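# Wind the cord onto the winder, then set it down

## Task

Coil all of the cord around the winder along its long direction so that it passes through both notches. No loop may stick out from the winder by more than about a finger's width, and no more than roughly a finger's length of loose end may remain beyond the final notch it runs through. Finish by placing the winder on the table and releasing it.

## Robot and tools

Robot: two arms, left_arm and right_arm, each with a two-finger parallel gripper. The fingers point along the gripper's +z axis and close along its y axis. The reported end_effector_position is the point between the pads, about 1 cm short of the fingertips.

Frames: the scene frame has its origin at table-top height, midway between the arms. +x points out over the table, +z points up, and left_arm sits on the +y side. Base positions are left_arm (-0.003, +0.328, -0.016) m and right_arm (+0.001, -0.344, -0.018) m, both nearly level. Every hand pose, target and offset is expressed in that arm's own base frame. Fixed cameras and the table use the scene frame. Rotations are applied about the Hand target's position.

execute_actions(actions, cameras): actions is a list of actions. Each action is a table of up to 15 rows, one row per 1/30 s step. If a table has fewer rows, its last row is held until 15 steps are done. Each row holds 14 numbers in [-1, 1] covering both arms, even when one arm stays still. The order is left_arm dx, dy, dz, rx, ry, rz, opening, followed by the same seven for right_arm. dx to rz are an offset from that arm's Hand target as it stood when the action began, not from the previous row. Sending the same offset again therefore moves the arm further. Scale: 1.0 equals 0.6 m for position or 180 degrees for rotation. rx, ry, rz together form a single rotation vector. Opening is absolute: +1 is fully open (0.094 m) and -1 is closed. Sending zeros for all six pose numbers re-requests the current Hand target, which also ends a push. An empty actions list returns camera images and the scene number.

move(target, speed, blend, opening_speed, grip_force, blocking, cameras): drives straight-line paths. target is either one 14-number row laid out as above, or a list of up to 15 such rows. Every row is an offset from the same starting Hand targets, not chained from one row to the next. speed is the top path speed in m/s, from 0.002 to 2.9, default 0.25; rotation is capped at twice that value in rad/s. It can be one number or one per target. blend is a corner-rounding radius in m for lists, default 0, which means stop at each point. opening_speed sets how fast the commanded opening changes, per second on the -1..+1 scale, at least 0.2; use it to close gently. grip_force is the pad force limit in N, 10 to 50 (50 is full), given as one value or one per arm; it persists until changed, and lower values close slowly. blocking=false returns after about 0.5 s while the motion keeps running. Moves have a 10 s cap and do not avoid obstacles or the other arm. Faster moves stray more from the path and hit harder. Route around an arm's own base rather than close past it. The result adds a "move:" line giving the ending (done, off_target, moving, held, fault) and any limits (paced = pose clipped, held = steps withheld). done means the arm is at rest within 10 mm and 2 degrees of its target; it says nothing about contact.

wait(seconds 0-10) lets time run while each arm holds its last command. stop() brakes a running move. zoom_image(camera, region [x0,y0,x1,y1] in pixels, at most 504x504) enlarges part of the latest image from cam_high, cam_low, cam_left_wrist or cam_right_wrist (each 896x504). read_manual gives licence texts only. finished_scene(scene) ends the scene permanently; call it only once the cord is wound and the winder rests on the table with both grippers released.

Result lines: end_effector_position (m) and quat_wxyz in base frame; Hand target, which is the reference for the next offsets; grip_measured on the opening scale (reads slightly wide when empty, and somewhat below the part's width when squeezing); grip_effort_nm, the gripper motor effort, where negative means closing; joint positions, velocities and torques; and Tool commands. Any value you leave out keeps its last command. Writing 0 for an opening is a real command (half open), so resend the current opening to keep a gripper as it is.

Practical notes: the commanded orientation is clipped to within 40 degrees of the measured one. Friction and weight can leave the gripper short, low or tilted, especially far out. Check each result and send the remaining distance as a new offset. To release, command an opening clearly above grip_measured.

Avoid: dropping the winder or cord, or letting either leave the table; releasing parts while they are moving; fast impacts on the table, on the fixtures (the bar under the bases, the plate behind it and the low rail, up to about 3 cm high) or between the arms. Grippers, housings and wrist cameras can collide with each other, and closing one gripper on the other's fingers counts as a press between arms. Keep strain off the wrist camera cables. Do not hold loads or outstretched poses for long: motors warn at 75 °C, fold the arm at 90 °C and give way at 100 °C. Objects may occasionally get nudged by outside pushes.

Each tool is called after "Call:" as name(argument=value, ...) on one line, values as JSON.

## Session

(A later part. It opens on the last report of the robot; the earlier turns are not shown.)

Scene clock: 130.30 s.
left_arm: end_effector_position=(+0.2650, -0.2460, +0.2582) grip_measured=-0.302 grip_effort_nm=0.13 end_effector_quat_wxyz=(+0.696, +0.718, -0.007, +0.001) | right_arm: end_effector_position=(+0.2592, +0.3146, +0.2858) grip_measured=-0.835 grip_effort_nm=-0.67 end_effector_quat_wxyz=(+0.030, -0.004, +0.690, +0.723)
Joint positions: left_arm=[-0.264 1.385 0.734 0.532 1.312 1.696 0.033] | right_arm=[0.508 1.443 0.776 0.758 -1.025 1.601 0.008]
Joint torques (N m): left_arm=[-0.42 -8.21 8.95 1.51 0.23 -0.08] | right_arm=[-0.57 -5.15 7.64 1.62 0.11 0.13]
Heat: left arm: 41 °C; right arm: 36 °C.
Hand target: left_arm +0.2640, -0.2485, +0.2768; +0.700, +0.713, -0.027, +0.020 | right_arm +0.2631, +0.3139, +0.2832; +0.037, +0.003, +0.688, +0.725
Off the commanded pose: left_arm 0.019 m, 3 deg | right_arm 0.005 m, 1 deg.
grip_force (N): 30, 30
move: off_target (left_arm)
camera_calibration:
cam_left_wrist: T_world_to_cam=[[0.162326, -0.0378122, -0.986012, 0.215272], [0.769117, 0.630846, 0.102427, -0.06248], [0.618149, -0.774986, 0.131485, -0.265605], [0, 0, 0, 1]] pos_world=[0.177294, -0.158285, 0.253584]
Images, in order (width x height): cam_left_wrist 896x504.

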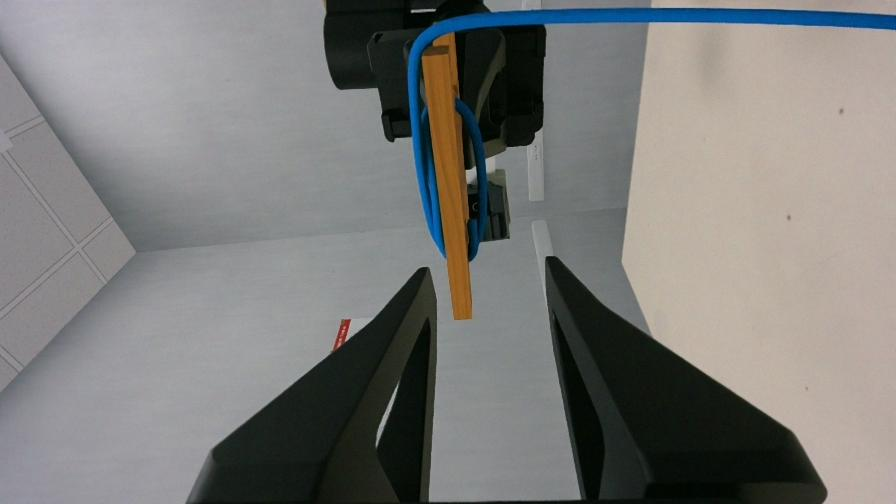

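Call:
move(target=[[0,0,0,0,0,0,-0.3, 0,0,0,-0.0081,-0.5244,-0.0510,-0.97],[0,0,0,0,0,0,-0.3, 0,0,0,0.0125,-0.2485,-0.0242,-0.97],[0,0,0,0,0,0,-0.3, 0,0,0,0,0,0,-0.97]], speed=0.5, blend=[0,0.02,0], cameras=["cam_left_wrist"])

Scene clock: 137.20 s.
left_arm: end_effector_position=(+0.2650, -0.2460, +0.2582) grip_measured=-0.302 grip_effort_nm=0.13 end_effector_quat_wxyz=(+0.696, +0.718, -0.007, +0.001) | right_arm: end_effector_position=(+0.2633, +0.3139, +0.2554) grip_measured=-0.835 grip_effort_nm=-0.66 end_effector_quat_wxyz=(+0.020, +0.027, +0.702, +0.712)
Joint positions: left_arm=[-0.264 1.385 0.734 0.532 1.312 1.696 0.033] | right_arm=[0.508 1.477 0.717 0.787 -0.996 1.602 0.008]
Joint torques (N m): left_arm=[-0.4 -8.24 8.95 1.53 0.22 -0.09] | right_arm=[-0.57 -8.76 12.78 1.44 -0.21 0.13]
Heat: left arm: 41 °C; right arm: 35 °C.
Hand target: left_arm +0.2640, -0.2485, +0.2768; +0.700, +0.713, -0.027, +0.020 | right_arm +0.2631, +0.3139, +0.2832; +0.037, +0.003, +0.688, +0.725
Off the commanded pose: left_arm 0.019 m, 3 deg | right_arm 0.028 m, 4 deg.
grip_force (N): 30, 30
move: off_target (left_arm, right_arm)
camera_calibration:
cam_left_wrist: T_world_to_cam=[[0.162326, -0.0378122, -0.986012, 0.215272], [0.769117, 0.630846, 0.102427, -0.06248], [0.618149, -0.774986, 0.131485, -0.265605], [0, 0, 0, 1]] pos_world=[0.177294, -0.158285, 0.253584]
Images, in order (width x height): cam_left_wrist 896x504.

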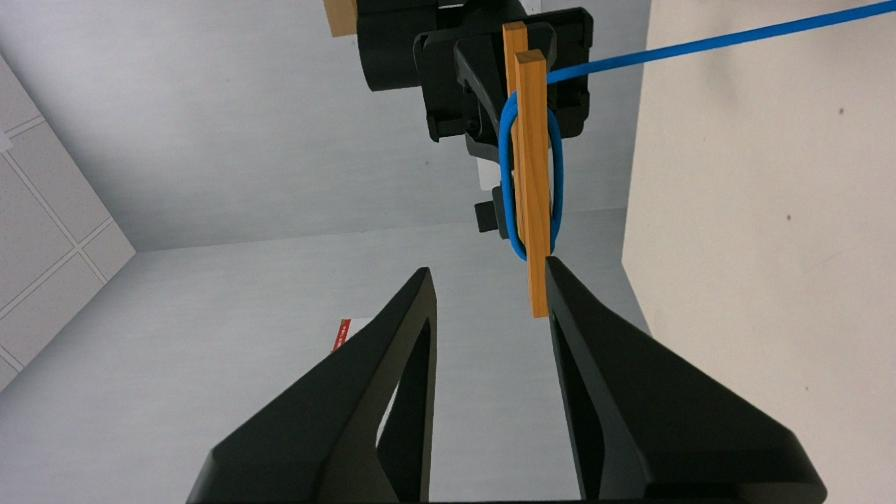

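Call:
move(target=[-0.0017,-0.0917,-0.02,0,-0.02,0,-0.3, 0,0,0,0,0,0,-0.97], speed=0.2, cameras=["cam_left_wrist"])

Scene clock: 139.73 s.
left_arm: end_effector_position=(+0.2562, -0.2958, +0.2520) grip_measured=-0.302 grip_effort_nm=0.13 end_effector_quat_wxyz=(+0.693, +0.719, -0.035, +0.020) | right_arm: end_effector_position=(+0.2653, +0.3115, +0.2553) grip_measured=-0.835 grip_effort_nm=-0.67 end_effector_quat_wxyz=(+0.021, +0.030, +0.702, +0.711)
Joint positions: left_arm=[-0.439 1.442 0.75 0.6 1.149 1.732 0.033] | right_arm=[0.499 1.475 0.717 0.782 -0.999 1.603 0.008]
Joint torques (N m): left_arm=[-0.92 -4.7 9.46 1.96 0.01 -0.11] | right_arm=[0.29 -8.58 12.74 1.48 -0.18 0.12]
Heat: left arm: 41 °C; right arm: 35 °C.
Hand target: left_arm +0.2630, -0.3036, +0.2648; +0.699, +0.712, -0.049, +0.043 | right_arm +0.2630, +0.3140, +0.2831; +0.037, +0.003, +0.688, +0.725
Off the commanded pose: left_arm 0.017 m, 3 deg | right_arm 0.028 m, 4 deg.
grip_force (N): 30, 30
move: off_target (left_arm, right_arm)
camera_calibration:
cam_left_wrist: T_world_to_cam=[[0.227502, -0.0342955, -0.973174, 0.189776], [0.768869, 0.619602, 0.157905, -0.0410299], [0.597565, -0.784167, 0.167329, -0.304426], [0, 0, 0, 1]] pos_world=[0.170286, -0.20679, 0.242103]
Images, in order (width x height): cam_left_wrist 896x504.

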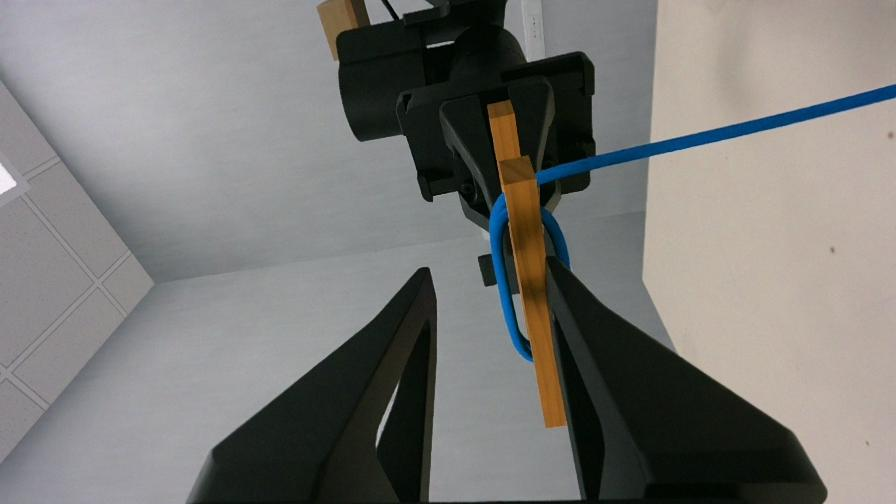

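Call:
move(target=[0.0267,-0.01,-0.02,0,0,0,-0.3, 0,0,0,0,0,0,-0.97], speed=0.2, cameras=["cam_left_wrist"])

Scene clock: 141.57 s.
left_arm: end_effector_position=(+0.2699, -0.3018, +0.2460) grip_measured=-0.301 grip_effort_nm=0.12 end_effector_quat_wxyz=(+0.697, +0.715, -0.045, +0.026) | right_arm: end_effector_position=(+0.2762, +0.3052, +0.2510) grip_measured=-0.835 grip_effort_nm=-0.66 end_effector_quat_wxyz=(+0.030, +0.054, +0.705, +0.706)
Joint positions: left_arm=[-0.436 1.524 0.782 0.674 1.158 1.734 0.033] | right_arm=[0.478 1.475 0.717 0.756 -0.975 1.603 0.008]
Joint torques (N m): left_arm=[-0.8 -4.44 9.25 1.79 -0.08 -0.09] | right_arm=[2.28 -8.65 12.55 1.74 -0.46 0.11]
Heat: left arm: 41 °C; right arm: 36 °C.
Hand target: left_arm +0.2789, -0.3097, +0.2528; +0.699, +0.712, -0.049, +0.042 | right_arm +0.2630, +0.3140, +0.2831; +0.037, +0.003, +0.688, +0.725
Off the commanded pose: left_arm 0.014 m, 2 deg | right_arm 0.036 m, 7 deg.
grip_force (N): 30, 30
move: off_target (left_arm, right_arm)
camera_calibration:
cam_left_wrist: T_world_to_cam=[[0.248903, -0.0461425, -0.967429, 0.169926], [0.769221, 0.616364, 0.168509, -0.0504815], [0.588512, -0.786109, 0.188909, -0.319865], [0, 0, 0, 1]] pos_world=[0.184781, -0.212493, 0.233323]
Images, in order (width x height): cam_left_wrist 896x504.

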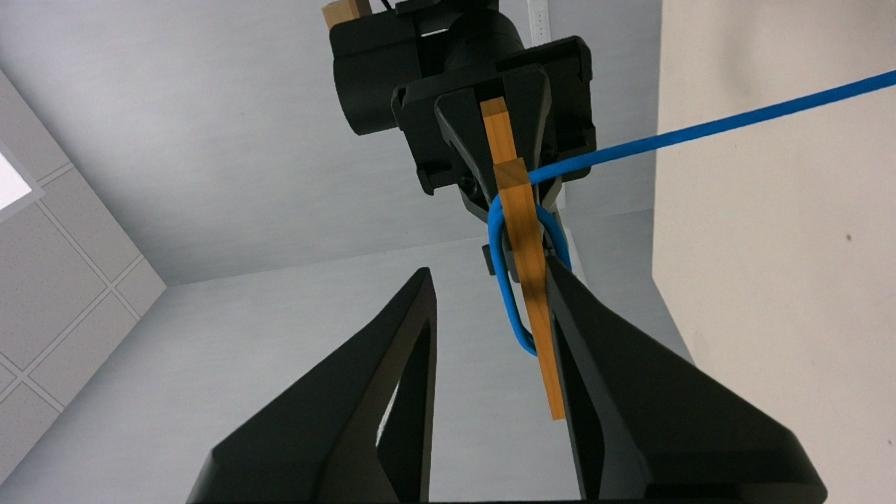

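Call:
move(target=[[0,0,0,0,0,0,0.1, 0,0,0,0,0,0,-0.97],[0.005,0,-0.0183,0,0,0,0.1, 0,0,0,0,0,0,-0.97]], speed=0.2, cameras=["cam_left_wrist"])

Scene clock: 143.87 s.
left_arm: end_effector_position=(+0.2788, -0.3062, +0.2369) grip_measured=+0.098 grip_effort_nm=0.13 end_effector_quat_wxyz=(+0.696, +0.716, -0.040, +0.036) | right_arm: end_effector_position=(+0.2641, +0.3128, +0.2525) grip_measured=-0.835 grip_effort_nm=-0.66 end_effector_quat_wxyz=(+0.015, +0.035, +0.705, +0.708)
Joint positions: left_arm=[-0.442 1.57 0.785 0.719 1.133 1.739 0.052] | right_arm=[0.505 1.474 0.717 0.762 -0.995 1.604 0.008]
Joint torques (N m): left_arm=[-0.02 -6.01 7.72 1.85 0.24 -0.11] | right_arm=[-0.25 -8.53 12.7 1.66 -0.23 0.1]
Heat: left arm: 40 °C; right arm: 36 °C.
Hand target: left_arm +0.2819, -0.3096, +0.2418; +0.699, +0.712, -0.049, +0.042 | right_arm +0.2629, +0.3140, +0.2832; +0.037, +0.003, +0.688, +0.725
Off the commanded pose: left_arm 0.007 m, 1 deg | right_arm 0.031 m, 5 deg.
grip_force (N): 30, 30
move: off_target (right_arm)
camera_calibration:
cam_left_wrist: T_world_to_cam=[[0.25695, -0.040537, -0.965574, 0.157735], [0.755695, 0.631222, 0.174599, -0.0462278], [0.602413, -0.774543, 0.192826, -0.328012], [0, 0, 0, 1]] pos_world=[0.192003, -0.218485, 0.223625]
Images, in order (width x height): cam_left_wrist 896x504.

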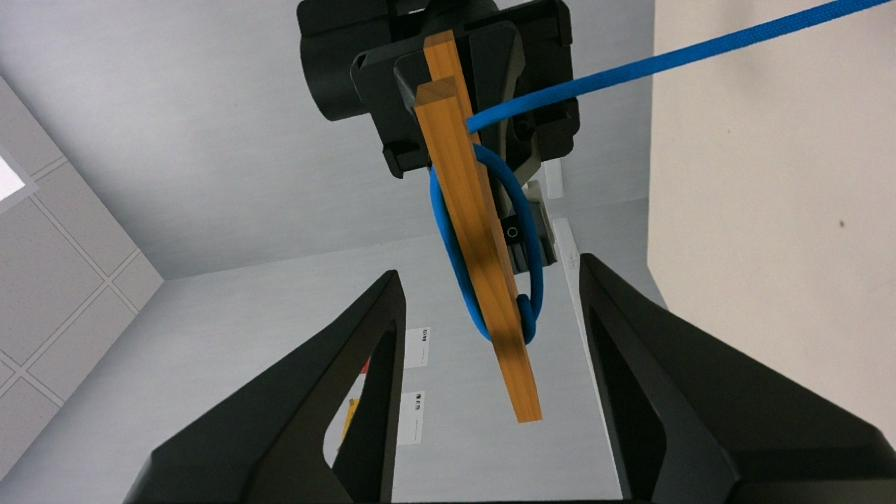

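Call:
move(target=[[0,0.0067,0,0,0.0217,0,0.1, 0,0,0,0,0,0,-0.97],[0,0.0067,0,0,0.0217,0,-0.97, 0,0,0,0,0,0,-0.97],[0,0.0067,0,0,0.0217,0,-0.97, 0,0,-0.025,0,0,0,-0.3],[0,0.0067,0,0,0.0217,0,-0.97, -0.005,-0.0917,-0.03,0,0,0,-0.3]], speed=0.2, cameras=["cam_left_wrist"])

Scene clock: 151.90 s.
left_arm: end_effector_position=(+0.2805, -0.3046, +0.2393) grip_measured=-0.836 grip_effort_nm=-0.62 end_effector_quat_wxyz=(+0.699, +0.714, -0.018, +0.018) | right_arm: end_effector_position=(+0.2648, +0.2627, +0.2601) grip_measured=-0.301 grip_effort_nm=0.08 end_effector_quat_wxyz=(+0.031, +0.013, +0.692, +0.721)
Joint positions: left_arm=[-0.436 1.57 0.785 0.735 1.134 1.669 0.008] | right_arm=[0.338 1.417 0.636 0.891 -1.169 1.647 0.033]
Joint torques (N m): left_arm=[0.47 -6.49 7.28 1.71 0.37 -0.1] | right_arm=[-1.11 -7.3 7.08 1.48 -0.2 0.12]
Heat: left arm: 40 °C; right arm: 36 °C.
Hand target: left_arm +0.2820, -0.3055, +0.2418; +0.700, +0.713, -0.025, +0.018 | right_arm +0.2600, +0.2590, +0.2652; +0.037, +0.003, +0.688, +0.725
Off the commanded pose: left_arm 0.003 m, 1 deg | right_arm 0.008 m, 1 deg.
grip_force (N): 30, 30
move: done; target 3's new opening was sent with right_arm's hand 0.010 m and 3 deg from that target
camera_calibration:
cam_left_wrist: T_world_to_cam=[[0.203042, -0.0456155, -0.978107, 0.17624], [0.760112, 0.637044, 0.12808, -0.0373531], [0.617255, -0.769476, 0.16402, -0.32401], [0, 0, 0, 1]] pos_world=[0.192605, -0.217483, 0.23031]
Images, in order (width x height): cam_left_wrist 896x504.

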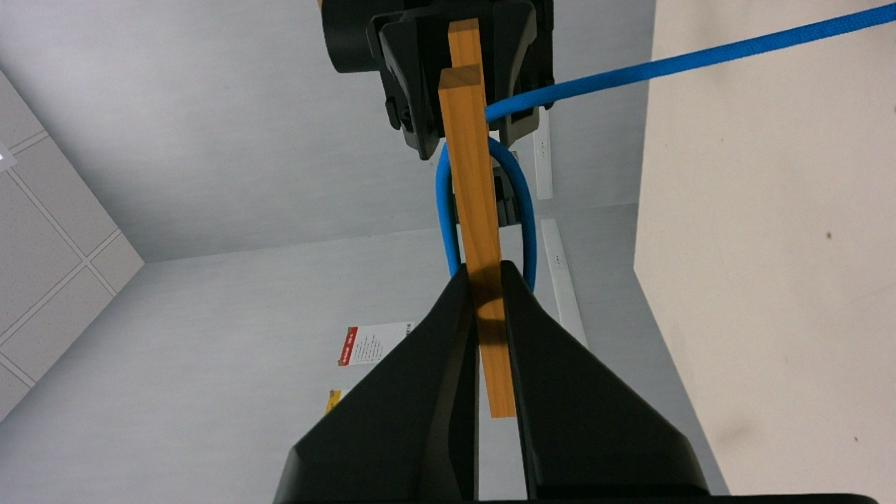

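Call:
move(target=[[0,0,0,-0.0047,0.2777,0.0016,-0.97,0.02,0,-0.008,-0.0369,-0.6650,-0.0355,-0.3],[0,0,0,-0.0061,0.5277,-0.0025,-0.97,0.035,0,-0.0153,-0.0553,-0.9974,-0.0533,-0.3]], speed=0.5, blend=[0.02, 0], cameras=["cam_right_wrist"])

Scene clock: 162.00 s.
left_arm: end_effector_position=(+0.2832, -0.3064, +0.2500) grip_measured=-0.836 grip_effort_nm=-0.62 end_effector_quat_wxyz=(+0.502, +0.491, +0.494, -0.513) | right_arm: end_effector_position=(+0.2789, +0.2612, +0.2394) grip_measured=-0.301 grip_effort_nm=0.08 end_effector_quat_wxyz=(+0.720, -0.693, +0.024, -0.019)
Joint positions: left_arm=[-0.436 1.605 0.785 0.894 1.141 -0.081 0.008] | right_arm=[0.316 1.523 0.636 0.991 -1.192 -1.466 0.033]
Joint torques (N m): left_arm=[0.49 -6.38 4.36 2 0.21 -0.09] | right_arm=[-1.37 -7.68 10.88 1.11 -0.2 0.1]
Heat: left arm: 40 °C; right arm: 35 °C.
Hand target: left_arm +0.2820, -0.3055, +0.2418; +0.498, +0.489, +0.497, -0.516 | right_arm +0.2810, +0.2589, +0.2560; +0.725, -0.688, +0.003, -0.037
Off the commanded pose: left_arm 0.008 m, 1 deg | right_arm 0.017 m, 3 deg.
grip_force (N): 30, 30
move: off_target (right_arm)
camera_calibration:
cam_right_wrist: T_world_to_cam=[[0.147687, -0.00220284, 0.989032, -0.265596], [0.717587, -0.687937, -0.108686, 0.0193177], [0.680631, 0.725767, -0.100019, -0.233378], [0, 0, 0, 1]] pos_world=[0.184207, 0.182082, 0.24144]
Images, in order (width x height): cam_right_wrist 896x504.

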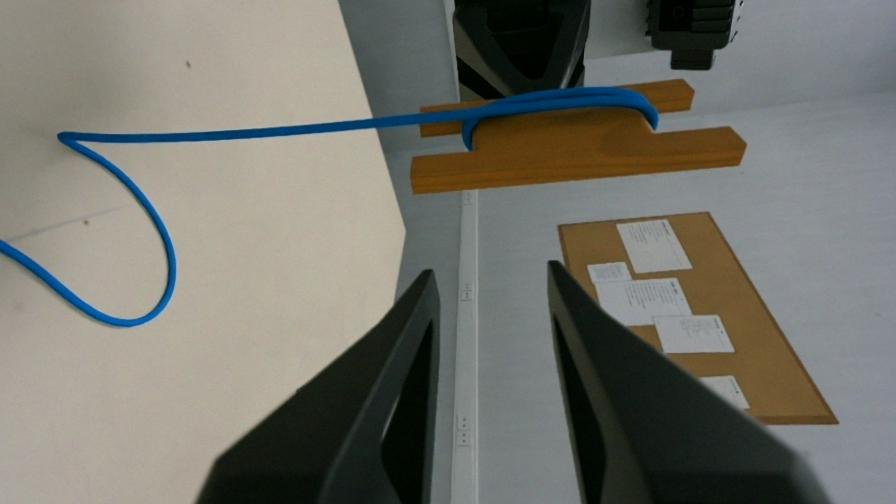

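Call:
zoom_image(camera="cam_right_wrist", region=[390, 70, 760, 210])

Scaled by 1.362 from the camera's 896x504 image, which has a finer 1280x720 frame.

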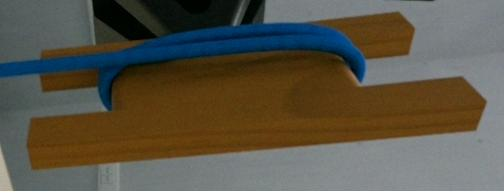

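Call:
move(target=[0,0,0,0.0162,0.4916,-0.0025,-0.97,0.0117,0,0.02,0,0,0,-0.3], speed=0.5, cameras=["cam_right_wrist"])

Scene clock: 174.23 s.
left_arm: end_effector_position=(+0.2828, -0.3062, +0.2234) grip_measured=-0.836 grip_effort_nm=-0.62 end_effector_quat_wxyz=(-0.022, -0.016, +0.723, -0.691) | right_arm: end_effector_position=(+0.2864, +0.2616, +0.2479) grip_measured=-0.301 grip_effort_nm=0.08 end_effector_quat_wxyz=(+0.719, -0.694, +0.027, -0.017)
Joint positions: left_arm=[-0.436 1.605 0.785 0.712 1.141 -1.527 0.008] | right_arm=[0.309 1.523 0.683 0.937 -1.198 -1.466 0.033]
Joint torques (N m): left_arm=[0.44 -10.48 7.23 2.08 0.33 -0.02] | right_arm=[-1.42 -8.2 11.6 1.11 -0.22 0.11]
Heat: left arm: 40 °C; right arm: 35 °C.
Hand target: left_arm +0.2820, -0.3055, +0.2418; -0.003, +0.004, +0.713, -0.701 | right_arm +0.2880, +0.2589, +0.2681; +0.725, -0.688, +0.002, -0.037
Off the commanded pose: left_arm 0.018 m, 4 deg | right_arm 0.020 m, 4 deg.
grip_force (N): 30, 30
move: off_target (left_arm, right_arm)
camera_calibration:
cam_right_wrist: T_world_to_cam=[[0.153916, 0.000387566, 0.988084, -0.277406], [0.716109, -0.689061, -0.111279, 0.0165129], [0.680807, 0.724703, -0.106335, -0.236087], [0, 0, 0, 1]] pos_world=[0.191602, 0.182579, 0.250833]
Images, in order (width x height): cam_right_wrist 896x504.

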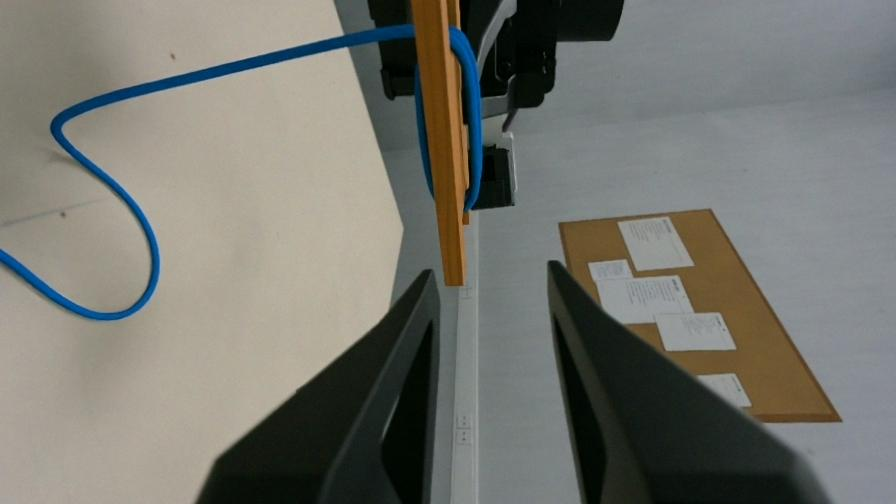

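Call:
move(target=[0,0,0,0,0,0,-0.97,-0.0067,0.0787,-0.026,0,0,0,-0.3], speed=0.2, cameras=["cam_right_wrist"])

Scene clock: 177.20 s.
left_arm: end_effector_position=(+0.2828, -0.3062, +0.2236) grip_measured=-0.836 grip_effort_nm=-0.62 end_effector_quat_wxyz=(-0.021, -0.016, +0.722, -0.691) | right_arm: end_effector_position=(+0.2765, +0.3025, +0.2402) grip_measured=-0.301 grip_effort_nm=0.08 end_effector_quat_wxyz=(+0.718, -0.695, +0.016, -0.016)
Joint positions: left_arm=[-0.436 1.605 0.785 0.713 1.141 -1.527 0.008] | right_arm=[0.447 1.571 0.703 0.937 -1.078 -1.51 0.033]
Joint torques (N m): left_arm=[0.44 -10.51 7.17 2.15 0.32 -0.02] | right_arm=[-0.08 -5.44 11.59 1.34 0.09 0.09]
Heat: left arm: 41 °C; right arm: 35 °C.
Hand target: left_arm +0.2820, -0.3055, +0.2418; -0.003, +0.004, +0.713, -0.701 | right_arm +0.2840, +0.3062, +0.2525; +0.725, -0.688, +0.002, -0.037
Off the commanded pose: left_arm 0.018 m, 3 deg | right_arm 0.015 m, 3 deg.
grip_force (N): 30, 30
move: off_target (left_arm, right_arm)
camera_calibration:
cam_right_wrist: T_world_to_cam=[[0.139371, 0.00589587, 0.990223, -0.266499], [0.729138, -0.677228, -0.098592, 0.0406947], [0.670025, 0.735749, -0.0986851, -0.26212], [0, 0, 0, 1]] pos_world=[0.183097, 0.221985, 0.242038]
Images, in order (width x height): cam_right_wrist 896x504.

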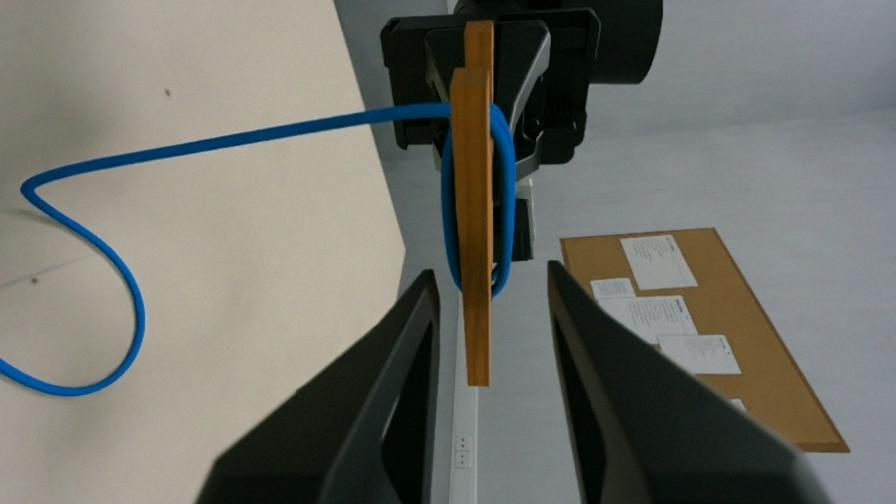

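Call:
move(target=[[0,0,0,0,0,0,-0.97,-0.005,0.0108,-0.0075,0,0.0106,0,-0.3],[0,0,0,0,0,0,-0.97,-0.005,0.0108,-0.0075,0,0.0106,0,-0.97],[0,0,-0.0167,0,0,0,-0.3,-0.005,0.0108,-0.0075,0,0.0106,0,-0.97],[0.0008,0.0915,-0.0127,0,0,0,-0.3,-0.005,0.0108,-0.0075,0,0.0106,0,-0.97]], speed=0.25)

Scene clock: 183.93 s.
left_arm: end_effector_position=(+0.2896, -0.2530, +0.2297) grip_measured=-0.302 grip_effort_nm=0.13 end_effector_quat_wxyz=(-0.008, -0.007, +0.714, -0.700) | right_arm: end_effector_position=(+0.2754, +0.3092, +0.2387) grip_measured=-0.837 grip_effort_nm=-0.66 end_effector_quat_wxyz=(+0.720, -0.694, +0.025, -0.010)
Joint positions: left_arm=[-0.266 1.554 0.735 0.739 1.306 -1.515 0.033] | right_arm=[0.47 1.582 0.703 0.951 -1.05 -1.486 0.008]
Joint torques (N m): left_arm=[0.54 -10.17 4.6 1.78 0.4 0.14] | right_arm=[0.05 -5.65 10.82 1.31 0.05 0.09]
Heat: left arm: 42 °C; right arm: 35 °C.
Hand target: left_arm +0.2824, -0.2507, +0.2341; -0.003, +0.004, +0.713, -0.701 | right_arm +0.2810, +0.3127, +0.2480; +0.725, -0.689, +0.014, -0.026
Off the commanded pose: left_arm 0.009 m, 1 deg | right_arm 0.011 m, 2 deg.
grip_force (N): 30, 30
move: off_target (right_arm); target 2's new opening was sent with right_arm's hand 0.013 m and 2 deg from that target

Call:
move(target=[[-0.0137,0,0,-0.0065,-0.6664,-0.0113,-0.3,0,0,0,0.0338,0.2765,0.0226,-0.97],[-0.0137,0,0,0.0251,-0.9993,-0.017,-0.3,0,0,0,0.0579,0.5245,0.0576,-0.97]], speed=0.5, blend=[0.02, 0], cameras=["cam_left_wrist"])

Scene clock: 191.37 s.
left_arm: end_effector_position=(+0.2762, -0.2489, +0.2230) grip_measured=-0.302 grip_effort_nm=0.13 end_effector_quat_wxyz=(+0.698, +0.715, +0.034, +0.009) | right_arm: end_effector_position=(+0.2803, +0.3124, +0.2489) grip_measured=-0.837 grip_effort_nm=-0.67 end_effector_quat_wxyz=(+0.528, -0.430, +0.487, +0.547)
Joint positions: left_arm=[-0.276 1.475 0.631 0.767 1.233 1.609 0.033] | right_arm=[0.476 1.704 0.695 1.315 -1.03 0.344 0.008]
Joint torques (N m): left_arm=[-0.32 -8.69 6.74 1.61 0.18 -0.08] | right_arm=[0.08 -6.16 6.24 1.47 0.24 0.18]
Heat: left arm: 43 °C; right arm: 35 °C.
Hand target: left_arm +0.2742, -0.2507, +0.2342; +0.701, +0.713, +0.021, +0.021 | right_arm +0.2810, +0.3126, +0.2478; +0.534, -0.424, +0.487, +0.546
Off the commanded pose: left_arm 0.011 m, 2 deg | right_arm 0.001 m, 1 deg.
grip_force (N): 30, 30
move: off_target (left_arm)
camera_calibration:
cam_left_wrist: T_world_to_cam=[[0.120416, -0.034015, -0.992141, 0.192544], [0.727089, 0.683477, 0.0648141, -0.0326057], [0.6759, -0.729179, 0.107033, -0.269331], [0, 0, 0, 1]] pos_world=[0.182563, -0.167556, 0.221971]
Images, in order (width x height): cam_left_wrist 896x504.

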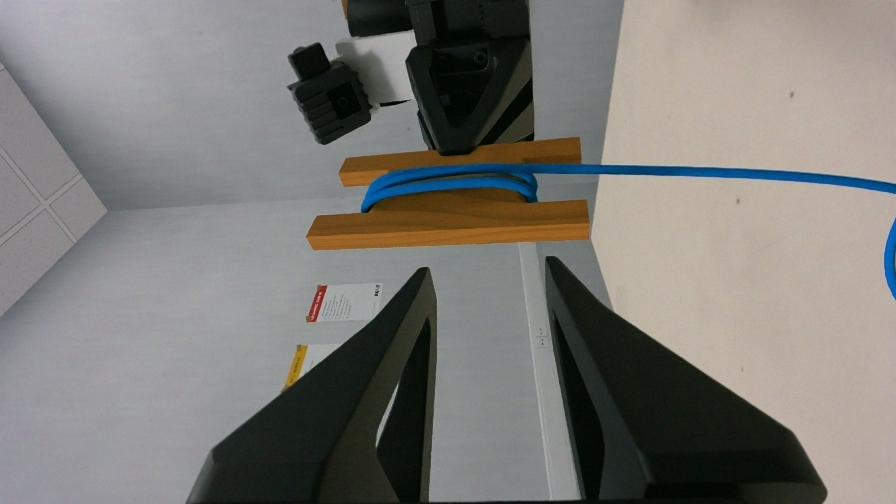

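Call:
move(target=[[0,0,0.01,0,0,0,-0.3,0,0,0,0.0127,0.2188,0.0370,-0.97],[0,0,0.01,0,0,0,-0.3,0,0,0,-0.0037,0.4630,0.0506,-0.97]], speed=0.5, blend=[0.02, 0], cameras=["cam_left_wrist"])

Scene clock: 194.93 s.
left_arm: end_effector_position=(+0.2742, -0.2483, +0.2241) grip_measured=-0.302 grip_effort_nm=0.13 end_effector_quat_wxyz=(+0.696, +0.717, +0.039, +0.005) | right_arm: end_effector_position=(+0.2799, +0.3122, +0.2228) grip_measured=-0.837 grip_effort_nm=-0.66 end_effector_quat_wxyz=(+0.016, +0.030, +0.701, +0.713)
Joint positions: left_arm=[-0.276 1.457 0.631 0.735 1.232 1.611 0.033] | right_arm=[0.476 1.619 0.695 0.955 -1.029 1.618 0.008]
Joint torques (N m): left_arm=[-0.29 -8.58 7.88 1.59 0.2 -0.1] | right_arm=[-0.54 -9.65 11.45 1.42 -0.18 0.13]
Heat: left arm: 42 °C; right arm: 35 °C.
Hand target: left_arm +0.2742, -0.2507, +0.2402; +0.701, +0.713, +0.021, +0.021 | right_arm +0.2810, +0.3126, +0.2479; +0.032, +0.009, +0.689, +0.724
Off the commanded pose: left_arm 0.016 m, 3 deg | right_arm 0.025 m, 4 deg.
grip_force (N): 30, 30
move: off_target (left_arm, right_arm)
camera_calibration:
cam_left_wrist: T_world_to_cam=[[0.107739, -0.0297632, -0.993734, 0.198838], [0.727399, 0.683727, 0.0583851, -0.0301646], [0.677704, -0.729131, 0.0953137, -0.265518], [0, 0, 0, 1]] pos_world=[0.180462, -0.167055, 0.224661]
Images, in order (width x height): cam_left_wrist 896x504.

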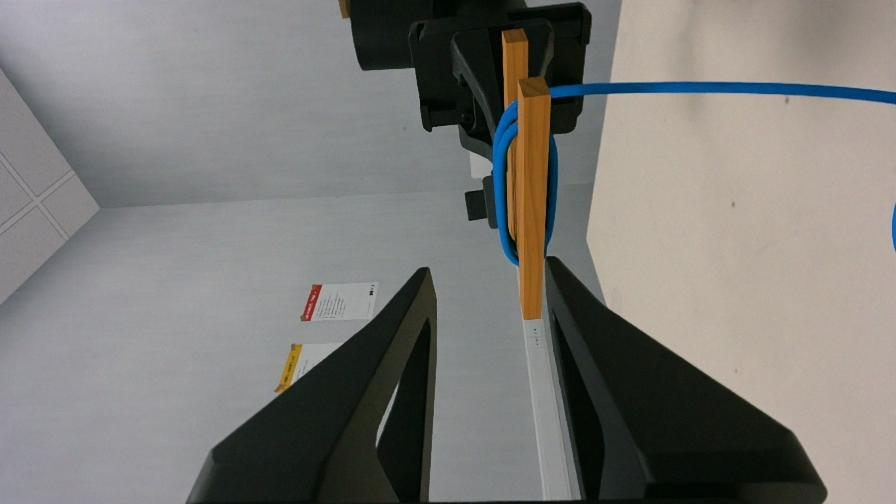

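Call:
move(target=[[0.0283,-0.01,-0.0262,0,-0.0167,0.011,-0.3,0,0,0,0,0,0,-0.97],[0.0337,-0.083,-0.0262,0,-0.0167,0.011,-0.3,0,0,0,0,0,0,-0.97]], speed=0.2, blend=[0.01, 0], cameras=["cam_left_wrist"])

Scene clock: 198.63 s.
left_arm: end_effector_position=(+0.2887, -0.2958, +0.2155) grip_measured=-0.302 grip_effort_nm=0.13 end_effector_quat_wxyz=(+0.696, +0.717, +0.026, +0.041) | right_arm: end_effector_position=(+0.2799, +0.3122, +0.2227) grip_measured=-0.837 grip_effort_nm=-0.67 end_effector_quat_wxyz=(+0.015, +0.031, +0.701, +0.712)
Joint positions: left_arm=[-0.424 1.586 0.695 0.834 1.051 1.642 0.033] | right_arm=[0.476 1.619 0.695 0.954 -1.029 1.619 0.008]
Joint torques (N m): left_arm=[-0.13 -5.82 8.43 1.89 0.19 -0.12] | right_arm=[-0.53 -9.66 11.44 1.42 -0.18 0.11]
Heat: left arm: 42 °C; right arm: 35 °C.
Hand target: left_arm +0.2944, -0.3005, +0.2245; +0.701, +0.711, +0.015, +0.052 | right_arm +0.2810, +0.3126, +0.2478; +0.032, +0.009, +0.689, +0.724
Off the commanded pose: left_arm 0.012 m, 2 deg | right_arm 0.025 m, 4 deg.
grip_force (N): 30, 30
move: off_target (left_arm, right_arm)
camera_calibration:
cam_left_wrist: T_world_to_cam=[[0.176554, -0.0219904, -0.984045, 0.167655], [0.699283, 0.706381, 0.109677, -0.00402829], [0.6927, -0.70749, 0.140092, -0.316713], [0, 0, 0, 1]] pos_world=[0.192604, -0.217539, 0.209791]
Images, in order (width x height): cam_left_wrist 896x504.

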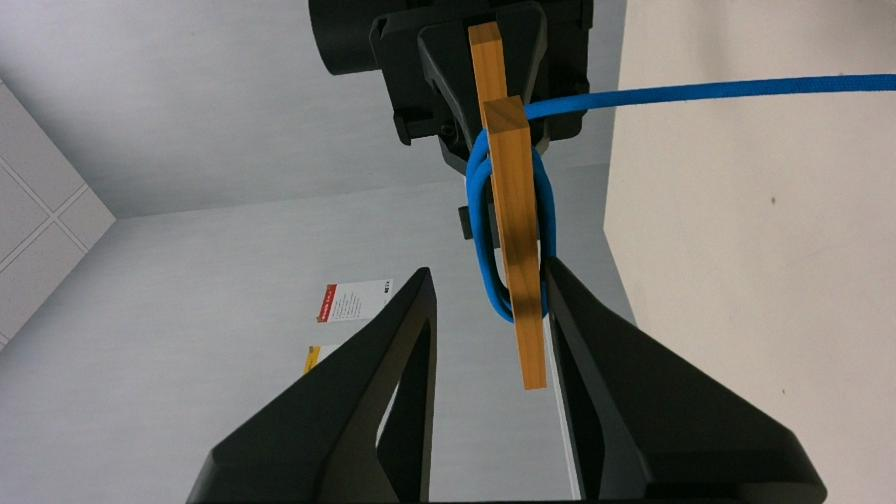

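Call:
move(target=[[0,-0.0117,-0.0167,0,-0.005,0,-0.3,0,0,0,0,0,0,-0.97],[0,-0.0117,-0.0167,0,-0.005,0,-0.97,0,0,0,0,0,0,-0.97],[0,-0.0117,-0.0167,0,-0.005,0,-0.97,0,0,-0.025,0,0,0,-0.3],[0,-0.0117,-0.0167,0,-0.005,0,-0.97,-0.0058,-0.0881,-0.0263,0,0,0,-0.3]], speed=0.25)

Scene clock: 208.10 s.
left_arm: end_effector_position=(+0.2918, -0.3029, +0.2102) grip_measured=-0.837 grip_effort_nm=-0.62 end_effector_quat_wxyz=(+0.699, +0.713, +0.017, +0.055) | right_arm: end_effector_position=(+0.2825, +0.2635, +0.2250) grip_measured=-0.301 grip_effort_nm=0.08 end_effector_quat_wxyz=(+0.025, +0.020, +0.693, +0.720)
Joint positions: left_arm=[-0.443 1.629 0.695 0.901 1.026 1.654 0.008] | right_arm=[0.32 1.583 0.62 1.066 -1.186 1.66 0.033]
Joint torques (N m): left_arm=[-0.31 -6.28 7.54 1.79 0.23 -0.11] | right_arm=[-1.09 -8.5 6.38 1.48 -0.18 0.11]
Heat: left arm: 41 °C; right arm: 35 °C.
Hand target: left_arm +0.2945, -0.3075, +0.2145; +0.701, +0.711, +0.009, +0.058 | right_arm +0.2775, +0.2597, +0.2321; +0.032, +0.009, +0.689, +0.724
Off the commanded pose: left_arm 0.007 m, 1 deg | right_arm 0.009 m, 2 deg.
grip_force (N): 30, 30
move: done

Call:
move(target=[[0,0,0,-0.0087,0.2764,0.0112,-0.97,0.0175,0,0.005,-0.0381,-0.6647,-0.0336,-0.3],[0,0,0,-0.0221,0.5345,0.0374,-0.97,0.0175,0,0.005,0.0126,-0.9965,-0.0502,-0.3]], speed=0.5, blend=[0.02, 0], cameras=["cam_right_wrist"])

Scene clock: 215.97 s.
left_arm: end_effector_position=(+0.2921, -0.3032, +0.1883) grip_measured=-0.837 grip_effort_nm=-0.62 end_effector_quat_wxyz=(+0.453, +0.486, +0.589, -0.461) | right_arm: end_effector_position=(+0.2858, +0.2626, +0.2158) grip_measured=-0.301 grip_effort_nm=0.08 end_effector_quat_wxyz=(+0.721, -0.692, -0.013, +0.041)
Joint positions: left_arm=[-0.445 1.591 0.776 0.495 1.017 0.17 0.008] | right_arm=[0.29 1.734 0.698 1.234 -1.352 -1.339 0.033]
Joint torques (N m): left_arm=[-0.35 -11.08 8.83 1.93 0.32 -0.09] | right_arm=[-1.4 -9.92 10.22 0.99 -0.15 0.11]
Heat: left arm: 42 °C; right arm: 36 °C.
Hand target: left_arm +0.2945, -0.3074, +0.2144; +0.478, +0.494, +0.566, -0.454 | right_arm +0.2881, +0.2598, +0.2351; +0.724, -0.688, -0.039, +0.018
Off the commanded pose: left_arm 0.027 m, 4 deg | right_arm 0.020 m, 4 deg.
grip_force (N): 30, 30
move: off_target (left_arm, right_arm)
camera_calibration:
cam_right_wrist: T_world_to_cam=[[0.176103, 0.0158638, 0.984244, -0.25511], [0.801648, -0.582575, -0.134043, -0.0334414], [0.571269, 0.812622, -0.11531, -0.229617], [0, 0, 0, 1]] pos_world=[0.202907, 0.171157, 0.220131]
Images, in order (width x height): cam_right_wrist 896x504.

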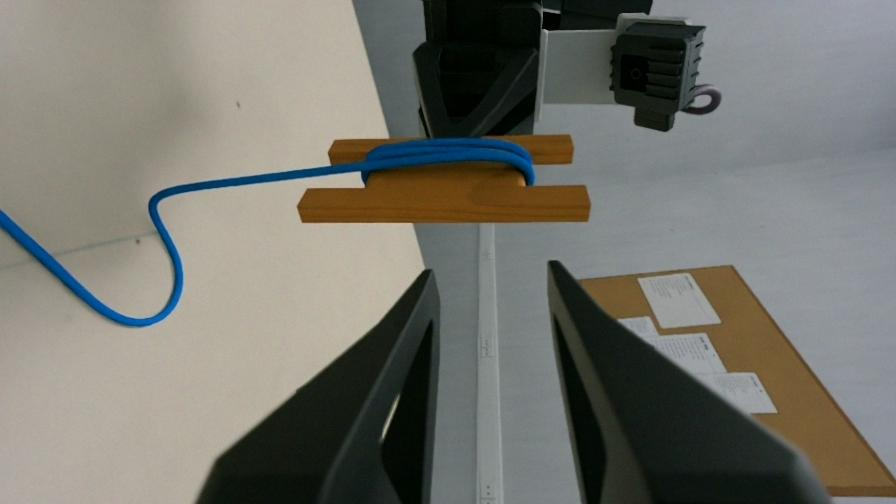

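Call:
move(target=[[0,0,0.02,-0.0317,0.1649,0.0173,-0.97,0,0,-0.0133,0,0,0,-0.3],[0,0,0.02,-0.0728,0.4665,0.0347,-0.97,0,0,-0.0133,0,0,0,-0.3]], speed=0.5, blend=[0.02, 0], cameras=["cam_right_wrist"])

Scene clock: 220.13 s.
left_arm: end_effector_position=(+0.2948, -0.3066, +0.2321) grip_measured=-0.837 grip_effort_nm=-0.62 end_effector_quat_wxyz=(+0.048, -0.014, +0.713, -0.699) | right_arm: end_effector_position=(+0.2858, +0.2626, +0.2157) grip_measured=-0.301 grip_effort_nm=0.08 end_effector_quat_wxyz=(+0.721, -0.692, -0.017, +0.037)
Joint positions: left_arm=[-0.445 1.592 0.766 0.79 1.037 -1.491 0.008] | right_arm=[0.29 1.734 0.698 1.234 -1.352 -1.351 0.033]
Joint torques (N m): left_arm=[0.01 -6.5 4.85 2.2 0.13 0.01] | right_arm=[-1.42 -7.92 9.1 1.17 -0.15 0.11]
Heat: left arm: 42 °C; right arm: 36 °C.
Hand target: left_arm +0.2945, -0.3074, +0.2264; +0.048, -0.017, +0.713, -0.699 | right_arm +0.2881, +0.2598, +0.2271; +0.724, -0.688, -0.039, +0.018
Off the commanded pose: left_arm 0.006 m, 0 deg | right_arm 0.012 m, 3 deg.
grip_force (N): 30, 30
move: off_target (right_arm)
camera_calibration:
cam_right_wrist: T_world_to_cam=[[0.164892, 0.0150271, 0.986197, -0.252128], [0.802834, -0.582877, -0.125352, -0.0355394], [0.572948, 0.812422, -0.108176, -0.231633], [0, 0, 0, 1]] pos_world=[0.20282, 0.171257, 0.219136]
Images, in order (width x height): cam_right_wrist 896x504.

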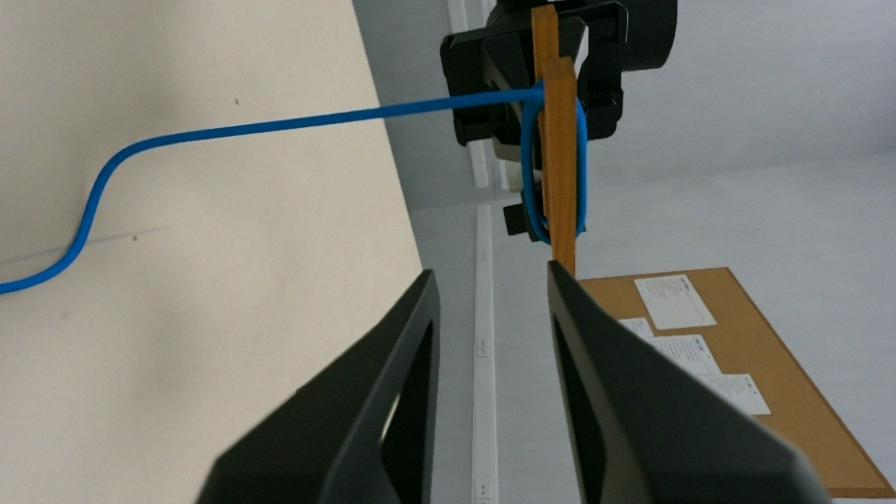

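Call:
zoom_image(camera="cam_right_wrist", region=[490, 0, 640, 130])

Scaled by 3.360 from the camera's 896x504 image, which has a finer 1280x720 frame.

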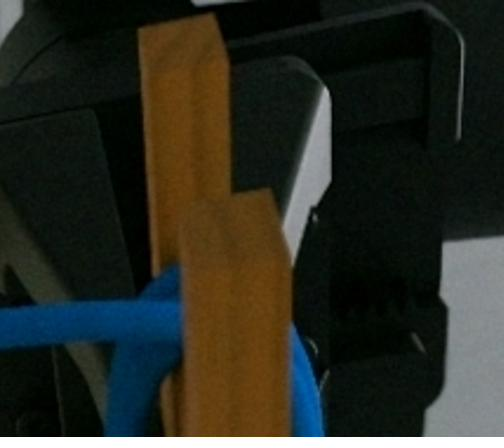

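Call:
move(target=[[0,0,0,0,0,0,-0.97,0.0248,0.01,0.0482,0,-0.0139,0.0206,-0.3],[0,0,0,0,0,0,-0.97,0.0173,0.0753,0.0482,0,-0.0139,0.0206,-0.3]], speed=0.2, blend=[0.01, 0], cameras=["cam_right_wrist"])

Scene clock: 227.50 s.
left_arm: end_effector_position=(+0.2948, -0.3066, +0.2323) grip_measured=-0.837 grip_effort_nm=-0.62 end_effector_quat_wxyz=(+0.048, -0.014, +0.713, -0.699) | right_arm: end_effector_position=(+0.2894, +0.3040, +0.2460) grip_measured=-0.301 grip_effort_nm=0.07 end_effector_quat_wxyz=(+0.719, -0.690, -0.072, +0.046)
Joint positions: left_arm=[-0.445 1.592 0.766 0.791 1.037 -1.492 0.008] | right_arm=[0.395 1.748 0.888 1.028 -1.34 -1.448 0.033]
Joint torques (N m): left_arm=[0.03 -6.5 4.85 2.21 0.12 -0.01] | right_arm=[-0.91 -7.47 11.32 0.97 0.12 0.09]
Heat: left arm: 41 °C; right arm: 36 °C.
Hand target: left_arm +0.2945, -0.3074, +0.2264; +0.048, -0.017, +0.713, -0.699 | right_arm +0.2984, +0.3050, +0.2561; +0.722, -0.687, -0.078, +0.026
Off the commanded pose: left_arm 0.006 m, 0 deg | right_arm 0.014 m, 2 deg.
grip_force (N): 30, 30
move: off_target (right_arm)
camera_calibration:
cam_right_wrist: T_world_to_cam=[[0.0960409, 0.0227819, 0.995117, -0.267702], [0.85809, -0.508542, -0.0711738, -0.0624427], [0.504437, 0.860736, -0.0683897, -0.268785], [0, 0, 0, 1]] pos_world=[0.214877, 0.205697, 0.243568]
Images, in order (width x height): cam_right_wrist 896x504.

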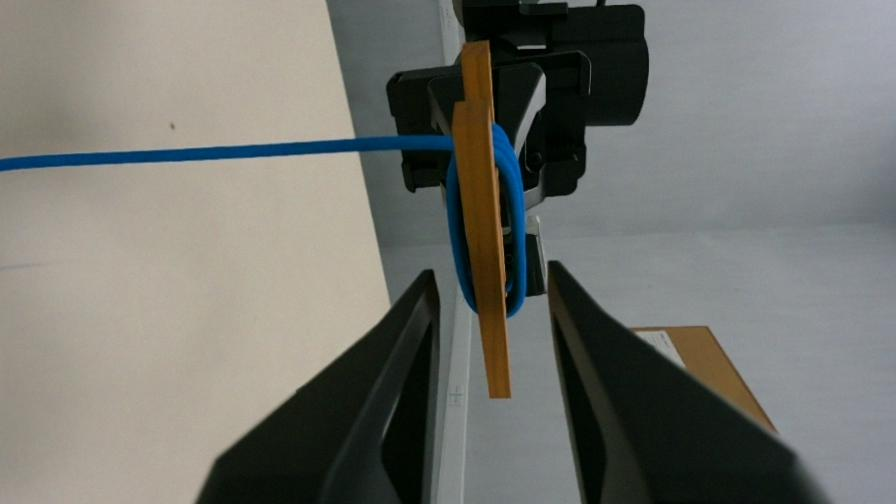

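Call:
move(target=[[0,0,0,0,0,0,-0.97,0.0075,0.01,0,0,0,0,-0.3],[0,0,0,0,0,0,-0.97,0.0075,0.01,0,0,0,0,-0.97],[0,0,0,0,0,0,-0.3,0.0075,0.01,0,0,0,0,-0.97],[-0.0078,0.0879,0.0016,0,0,0,-0.3,0.0075,0.01,0,0,0,0,-0.97]], speed=0.25)

Scene clock: 232.97 s.
left_arm: end_effector_position=(+0.2964, -0.2569, +0.2228) grip_measured=-0.301 grip_effort_nm=0.12 end_effector_quat_wxyz=(+0.043, -0.028, +0.715, -0.697) | right_arm: end_effector_position=(+0.2963, +0.3072, +0.2475) grip_measured=-0.840 grip_effort_nm=-0.66 end_effector_quat_wxyz=(+0.719, -0.690, -0.069, +0.041)
Joint positions: left_arm=[-0.292 1.539 0.683 0.795 1.178 -1.491 0.033] | right_arm=[0.396 1.762 0.917 1.005 -1.328 -1.458 0.008]
Joint torques (N m): left_arm=[0.54 -9.84 4.67 1.88 0.34 0.14] | right_arm=[0.01 -7.04 11.4 1.02 0.11 0.1]
Heat: left arm: 41 °C; right arm: 36 °C.
Hand target: left_arm +0.2898, -0.2548, +0.2274; +0.048, -0.017, +0.713, -0.699 | right_arm +0.3029, +0.3110, +0.2560; +0.722, -0.687, -0.077, +0.027
Off the commanded pose: left_arm 0.008 m, 1 deg | right_arm 0.012 m, 2 deg.
grip_force (N): 30, 30
move: off_target (right_arm); target 2's new opening was sent with right_arm's hand 0.011 m and 2 deg from that target

Call:
move(target=[[0.0095,-0.0028,0.021,0.0359,-0.3871,-0.0069,-0.3,0,0,0,-0.0368,0.3829,0.0315,-0.97],[0.0095,-0.0028,0.021,0.0717,-0.7742,-0.0138,-0.3,0,0,0,-0.1044,0.7647,0.0630,-0.97],[0.0095,-0.0028,0.021,0.1096,-0.9934,-0.0178,-0.3,0,0,0,-0.1495,0.9961,0.0445,-0.97]], speed=0.5, blend=[0.02, 0.02, 0], cameras=["cam_left_wrist"])

Scene clock: 240.40 s.
left_arm: end_effector_position=(+0.2974, -0.2552, +0.2270) grip_measured=-0.301 grip_effort_nm=0.12 end_effector_quat_wxyz=(+0.695, +0.716, +0.043, +0.047) | right_arm: end_effector_position=(+0.2994, +0.3082, +0.2380) grip_measured=-0.840 grip_effort_nm=-0.66 end_effector_quat_wxyz=(-0.057, -0.048, +0.697, +0.714)
Joint positions: left_arm=[-0.292 1.507 0.683 0.75 1.15 1.647 0.033] | right_arm=[0.396 1.773 0.917 0.957 -1.322 1.679 0.008]
Joint torques (N m): left_arm=[-0.13 -9.33 6.89 1.61 0.22 -0.11] | right_arm=[0.01 -8.91 11.6 1.45 0 0.12]
Heat: left arm: 42 °C; right arm: 36 °C.
Hand target: left_arm +0.2955, -0.2564, +0.2401; +0.698, +0.713, +0.030, +0.060 | right_arm +0.3029, +0.3110, +0.2561; -0.036, -0.069, +0.688, +0.721
Off the commanded pose: left_arm 0.013 m, 2 deg | right_arm 0.019 m, 4 deg.
grip_force (N): 30, 30
move: off_target (left_arm, right_arm)
camera_calibration:
cam_left_wrist: T_world_to_cam=[[0.163539, -0.0157382, -0.986411, 0.184337], [0.677098, 0.72898, 0.100626, -0.0255987], [0.717491, -0.684354, 0.129873, -0.294707], [0, 0, 0, 1]] pos_world=[0.198636, -0.180122, 0.222683]
Images, in order (width x height): cam_left_wrist 896x504.

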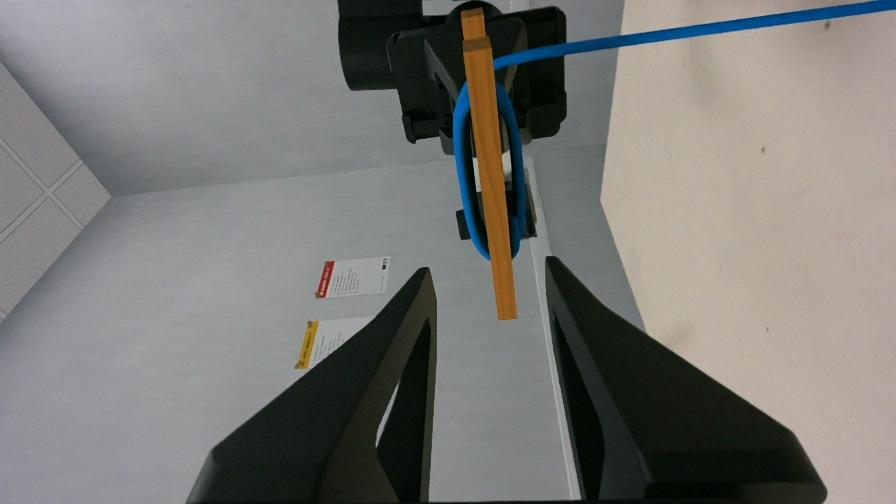

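Call:
zoom_image(camera="cam_left_wrist", region=[420, 0, 570, 130])

Scaled by 3.360 from the camera's 896x504 image, which has a finer 1280x720 frame.

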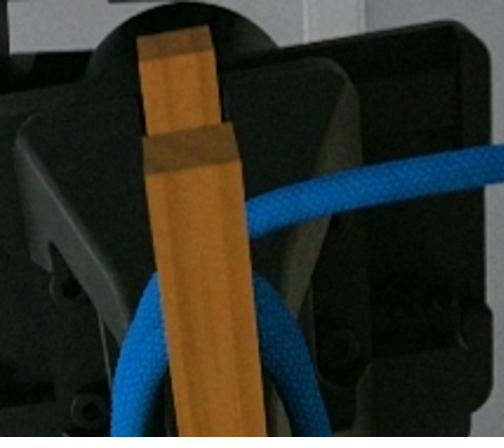

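Call:
move(target=[[0.0317,-0.0918,-0.01,0,0,0.004,-0.3,0,0,0,0,0,0,-0.97],[0.0317,-0.0918,-0.01,0,0,0.004,-0.97,0,0,0,0,0,0,-0.97],[0.0317,-0.0918,-0.01,0,0,0.004,-0.97,0,0,-0.0167,0,0,0,-0.3],[0.0317,-0.0918,-0.01,0,0,0.004,-0.97,0.0123,-0.0825,-0.0188,0,0,0,-0.3]], speed=0.25)

Scene clock: 248.03 s.
left_arm: end_effector_position=(+0.3097, -0.3065, +0.2261) grip_measured=-0.836 grip_effort_nm=-0.62 end_effector_quat_wxyz=(+0.694, +0.716, +0.042, +0.059) | right_arm: end_effector_position=(+0.3118, +0.2636, +0.2505) grip_measured=-0.301 grip_effort_nm=0.08 end_effector_quat_wxyz=(-0.030, -0.068, +0.689, +0.721)
Joint positions: left_arm=[-0.441 1.618 0.78 0.784 0.986 1.643 0.008] | right_arm=[0.266 1.788 0.901 1.213 -1.438 1.838 0.033]
Joint torques (N m): left_arm=[-0.2 -6.35 8.73 1.84 0.21 -0.17] | right_arm=[-0.84 -7.02 6.35 1.26 -0.06 0.12]
Heat: left arm: 42 °C; right arm: 37 °C.
Hand target: left_arm +0.3146, -0.3115, +0.2339; +0.698, +0.712, +0.034, +0.065 | right_arm +0.3103, +0.2614, +0.2448; -0.036, -0.068, +0.688, +0.721
Off the commanded pose: left_arm 0.011 m, 1 deg | right_arm 0.006 m, 1 deg.
grip_force (N): 30, 30
move: off_target (left_arm); target 2's new opening was sent with left_arm's hand 0.012 m and 2 deg from that target

Call:
move(target=[[0,0,0,-0.0719,0.3854,-0.0056,-0.97,-0.001,-0.0087,0.0133,0.0574,-0.3844,-0.0168,-0.3],[0,0,0,-0.1180,0.7716,-0.0112,-0.97,-0.001,-0.0087,0.0133,0.1149,-0.7687,-0.0336,-0.3],[0,0,0,-0.1408,0.9955,0.0168,-0.97,-0.001,-0.0087,0.0133,0.1304,-0.9905,-0.0432,-0.3]], speed=0.5, blend=[0.02, 0.02, 0], cameras=["cam_right_wrist"])

Scene clock: 255.53 s.
left_arm: end_effector_position=(+0.3128, -0.3081, +0.2120) grip_measured=-0.836 grip_effort_nm=-0.62 end_effector_quat_wxyz=(+0.040, -0.060, +0.722, -0.688) | right_arm: end_effector_position=(+0.3100, +0.2604, +0.2444) grip_measured=-0.301 grip_effort_nm=0.08 end_effector_quat_wxyz=(+0.722, -0.689, -0.056, +0.043)
Joint positions: left_arm=[-0.441 1.653 0.78 0.782 0.987 -1.518 0.008] | right_arm=[0.258 1.807 0.88 1.294 -1.445 -1.23 0.033]
Joint torques (N m): left_arm=[-0.2 -10.39 8.51 2.12 0.22 -0.01] | right_arm=[-1.31 -10.82 6 0.84 0.25 0.12]
Heat: left arm: 41 °C; right arm: 37 °C.
Hand target: left_arm +0.3146, -0.3115, +0.2340; +0.059, -0.041, +0.712, -0.699 | right_arm +0.3096, +0.2563, +0.2528; +0.722, -0.689, -0.056, +0.024
Off the commanded pose: left_arm 0.022 m, 4 deg | right_arm 0.009 m, 2 deg.
grip_force (N): 30, 30
move: off_target (left_arm)
camera_calibration:
cam_right_wrist: T_world_to_cam=[[0.115218, 0.016426, 0.993204, -0.270941], [0.843186, -0.530196, -0.0890459, -0.0877793], [0.52513, 0.847716, -0.074938, -0.243101], [0, 0, 0, 1]] pos_world=[0.232891, 0.163991, 0.243066]
Images, in order (width x height): cam_right_wrist 896x504.

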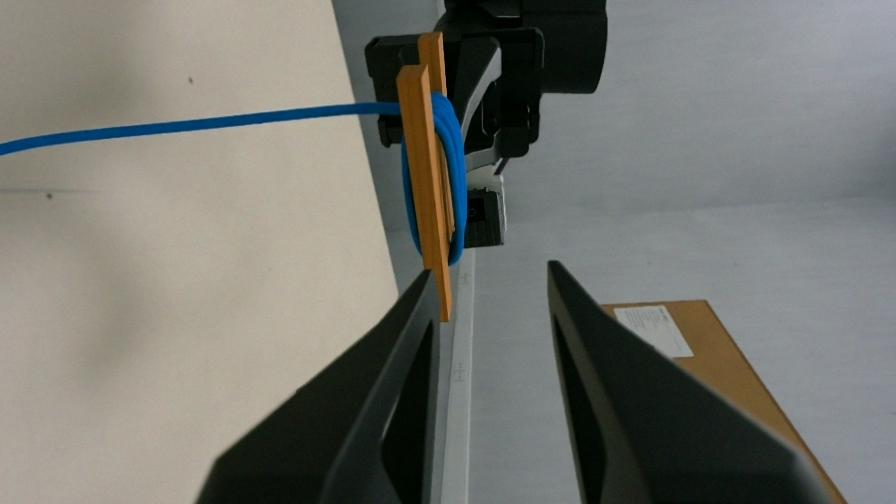

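Call:
move(target=[[0,0,0,0,0,0,-0.97,0.018,0.015,-0.0305,0,0.01,0,-0.3],[0,0,0,0,0,0,-0.97,0.0165,0.078,-0.0305,0,0.01,0,-0.3]], speed=0.2, blend=[0.01, 0])

Scene clock: 258.73 s.
left_arm: end_effector_position=(+0.3128, -0.3081, +0.2120) grip_measured=-0.836 grip_effort_nm=-0.62 end_effector_quat_wxyz=(+0.040, -0.060, +0.722, -0.688) | right_arm: end_effector_position=(+0.3109, +0.3021, +0.2228) grip_measured=-0.301 grip_effort_nm=0.08 end_effector_quat_wxyz=(+0.718, -0.693, -0.036, +0.056)
Joint positions: left_arm=[-0.441 1.653 0.78 0.782 0.987 -1.518 0.008] | right_arm=[0.371 1.846 0.905 1.096 -1.326 -1.395 0.033]
Joint torques (N m): left_arm=[-0.16 -10.32 8.47 2.11 0.21 -0.01] | right_arm=[-0.76 -8.49 10.88 1.02 0.12 0.1]
Heat: left arm: 42 °C; right arm: 37 °C.
Hand target: left_arm +0.3146, -0.3115, +0.2340; +0.059, -0.041, +0.712, -0.699 | right_arm +0.3195, +0.3031, +0.2345; +0.723, -0.689, -0.044, +0.034
Off the commanded pose: left_arm 0.022 m, 4 deg | right_arm 0.015 m, 3 deg.
grip_force (N): 30, 30
move: off_target (left_arm, right_arm)

Call:
move(target=[[0,0,0,0,0,0,-0.97,0.0017,0.0132,0,0,0,0,-0.3],[0,0,0,0,0,0,-0.97,0.0017,0.0132,0,0,0,0,-0.97],[0,0,-0.02,0,0,0,-0.3,0.0017,0.0132,0,0,0,0,-0.97],[-0.0117,0.0824,-0.0158,0,0,0,-0.3,0.0017,0.0132,0,0,0,0,-0.97]], speed=0.25)

Scene clock: 264.33 s.
left_arm: end_effector_position=(+0.3142, -0.2642, +0.2183) grip_measured=-0.302 grip_effort_nm=0.13 end_effector_quat_wxyz=(+0.053, -0.052, +0.714, -0.696) | right_arm: end_effector_position=(+0.3137, +0.3075, +0.2250) grip_measured=-0.842 grip_effort_nm=-0.67 end_effector_quat_wxyz=(+0.718, -0.693, -0.033, +0.053)
Joint positions: left_arm=[-0.309 1.596 0.715 0.826 1.113 -1.519 0.033] | right_arm=[0.383 1.846 0.924 1.061 -1.306 -1.41 0.007]
Joint torques (N m): left_arm=[0.54 -10.54 4.6 1.96 0.35 0.11] | right_arm=[-0.09 -7.69 10.93 1.14 0.11 0.1]
Heat: left arm: 42 °C; right arm: 37 °C.
Hand target: left_arm +0.3075, -0.2620, +0.2245; +0.059, -0.040, +0.712, -0.699 | right_arm +0.3206, +0.3109, +0.2345; +0.723, -0.689, -0.044, +0.034
Off the commanded pose: left_arm 0.009 m, 2 deg | right_arm 0.012 m, 3 deg.
grip_force (N): 30, 30
move: off_target (right_arm); target 2's new opening was sent with right_arm's hand 0.011 m and 2 deg from that target; target 3's new opening was sent with left_arm's hand 0.008 m and 3 deg from that target


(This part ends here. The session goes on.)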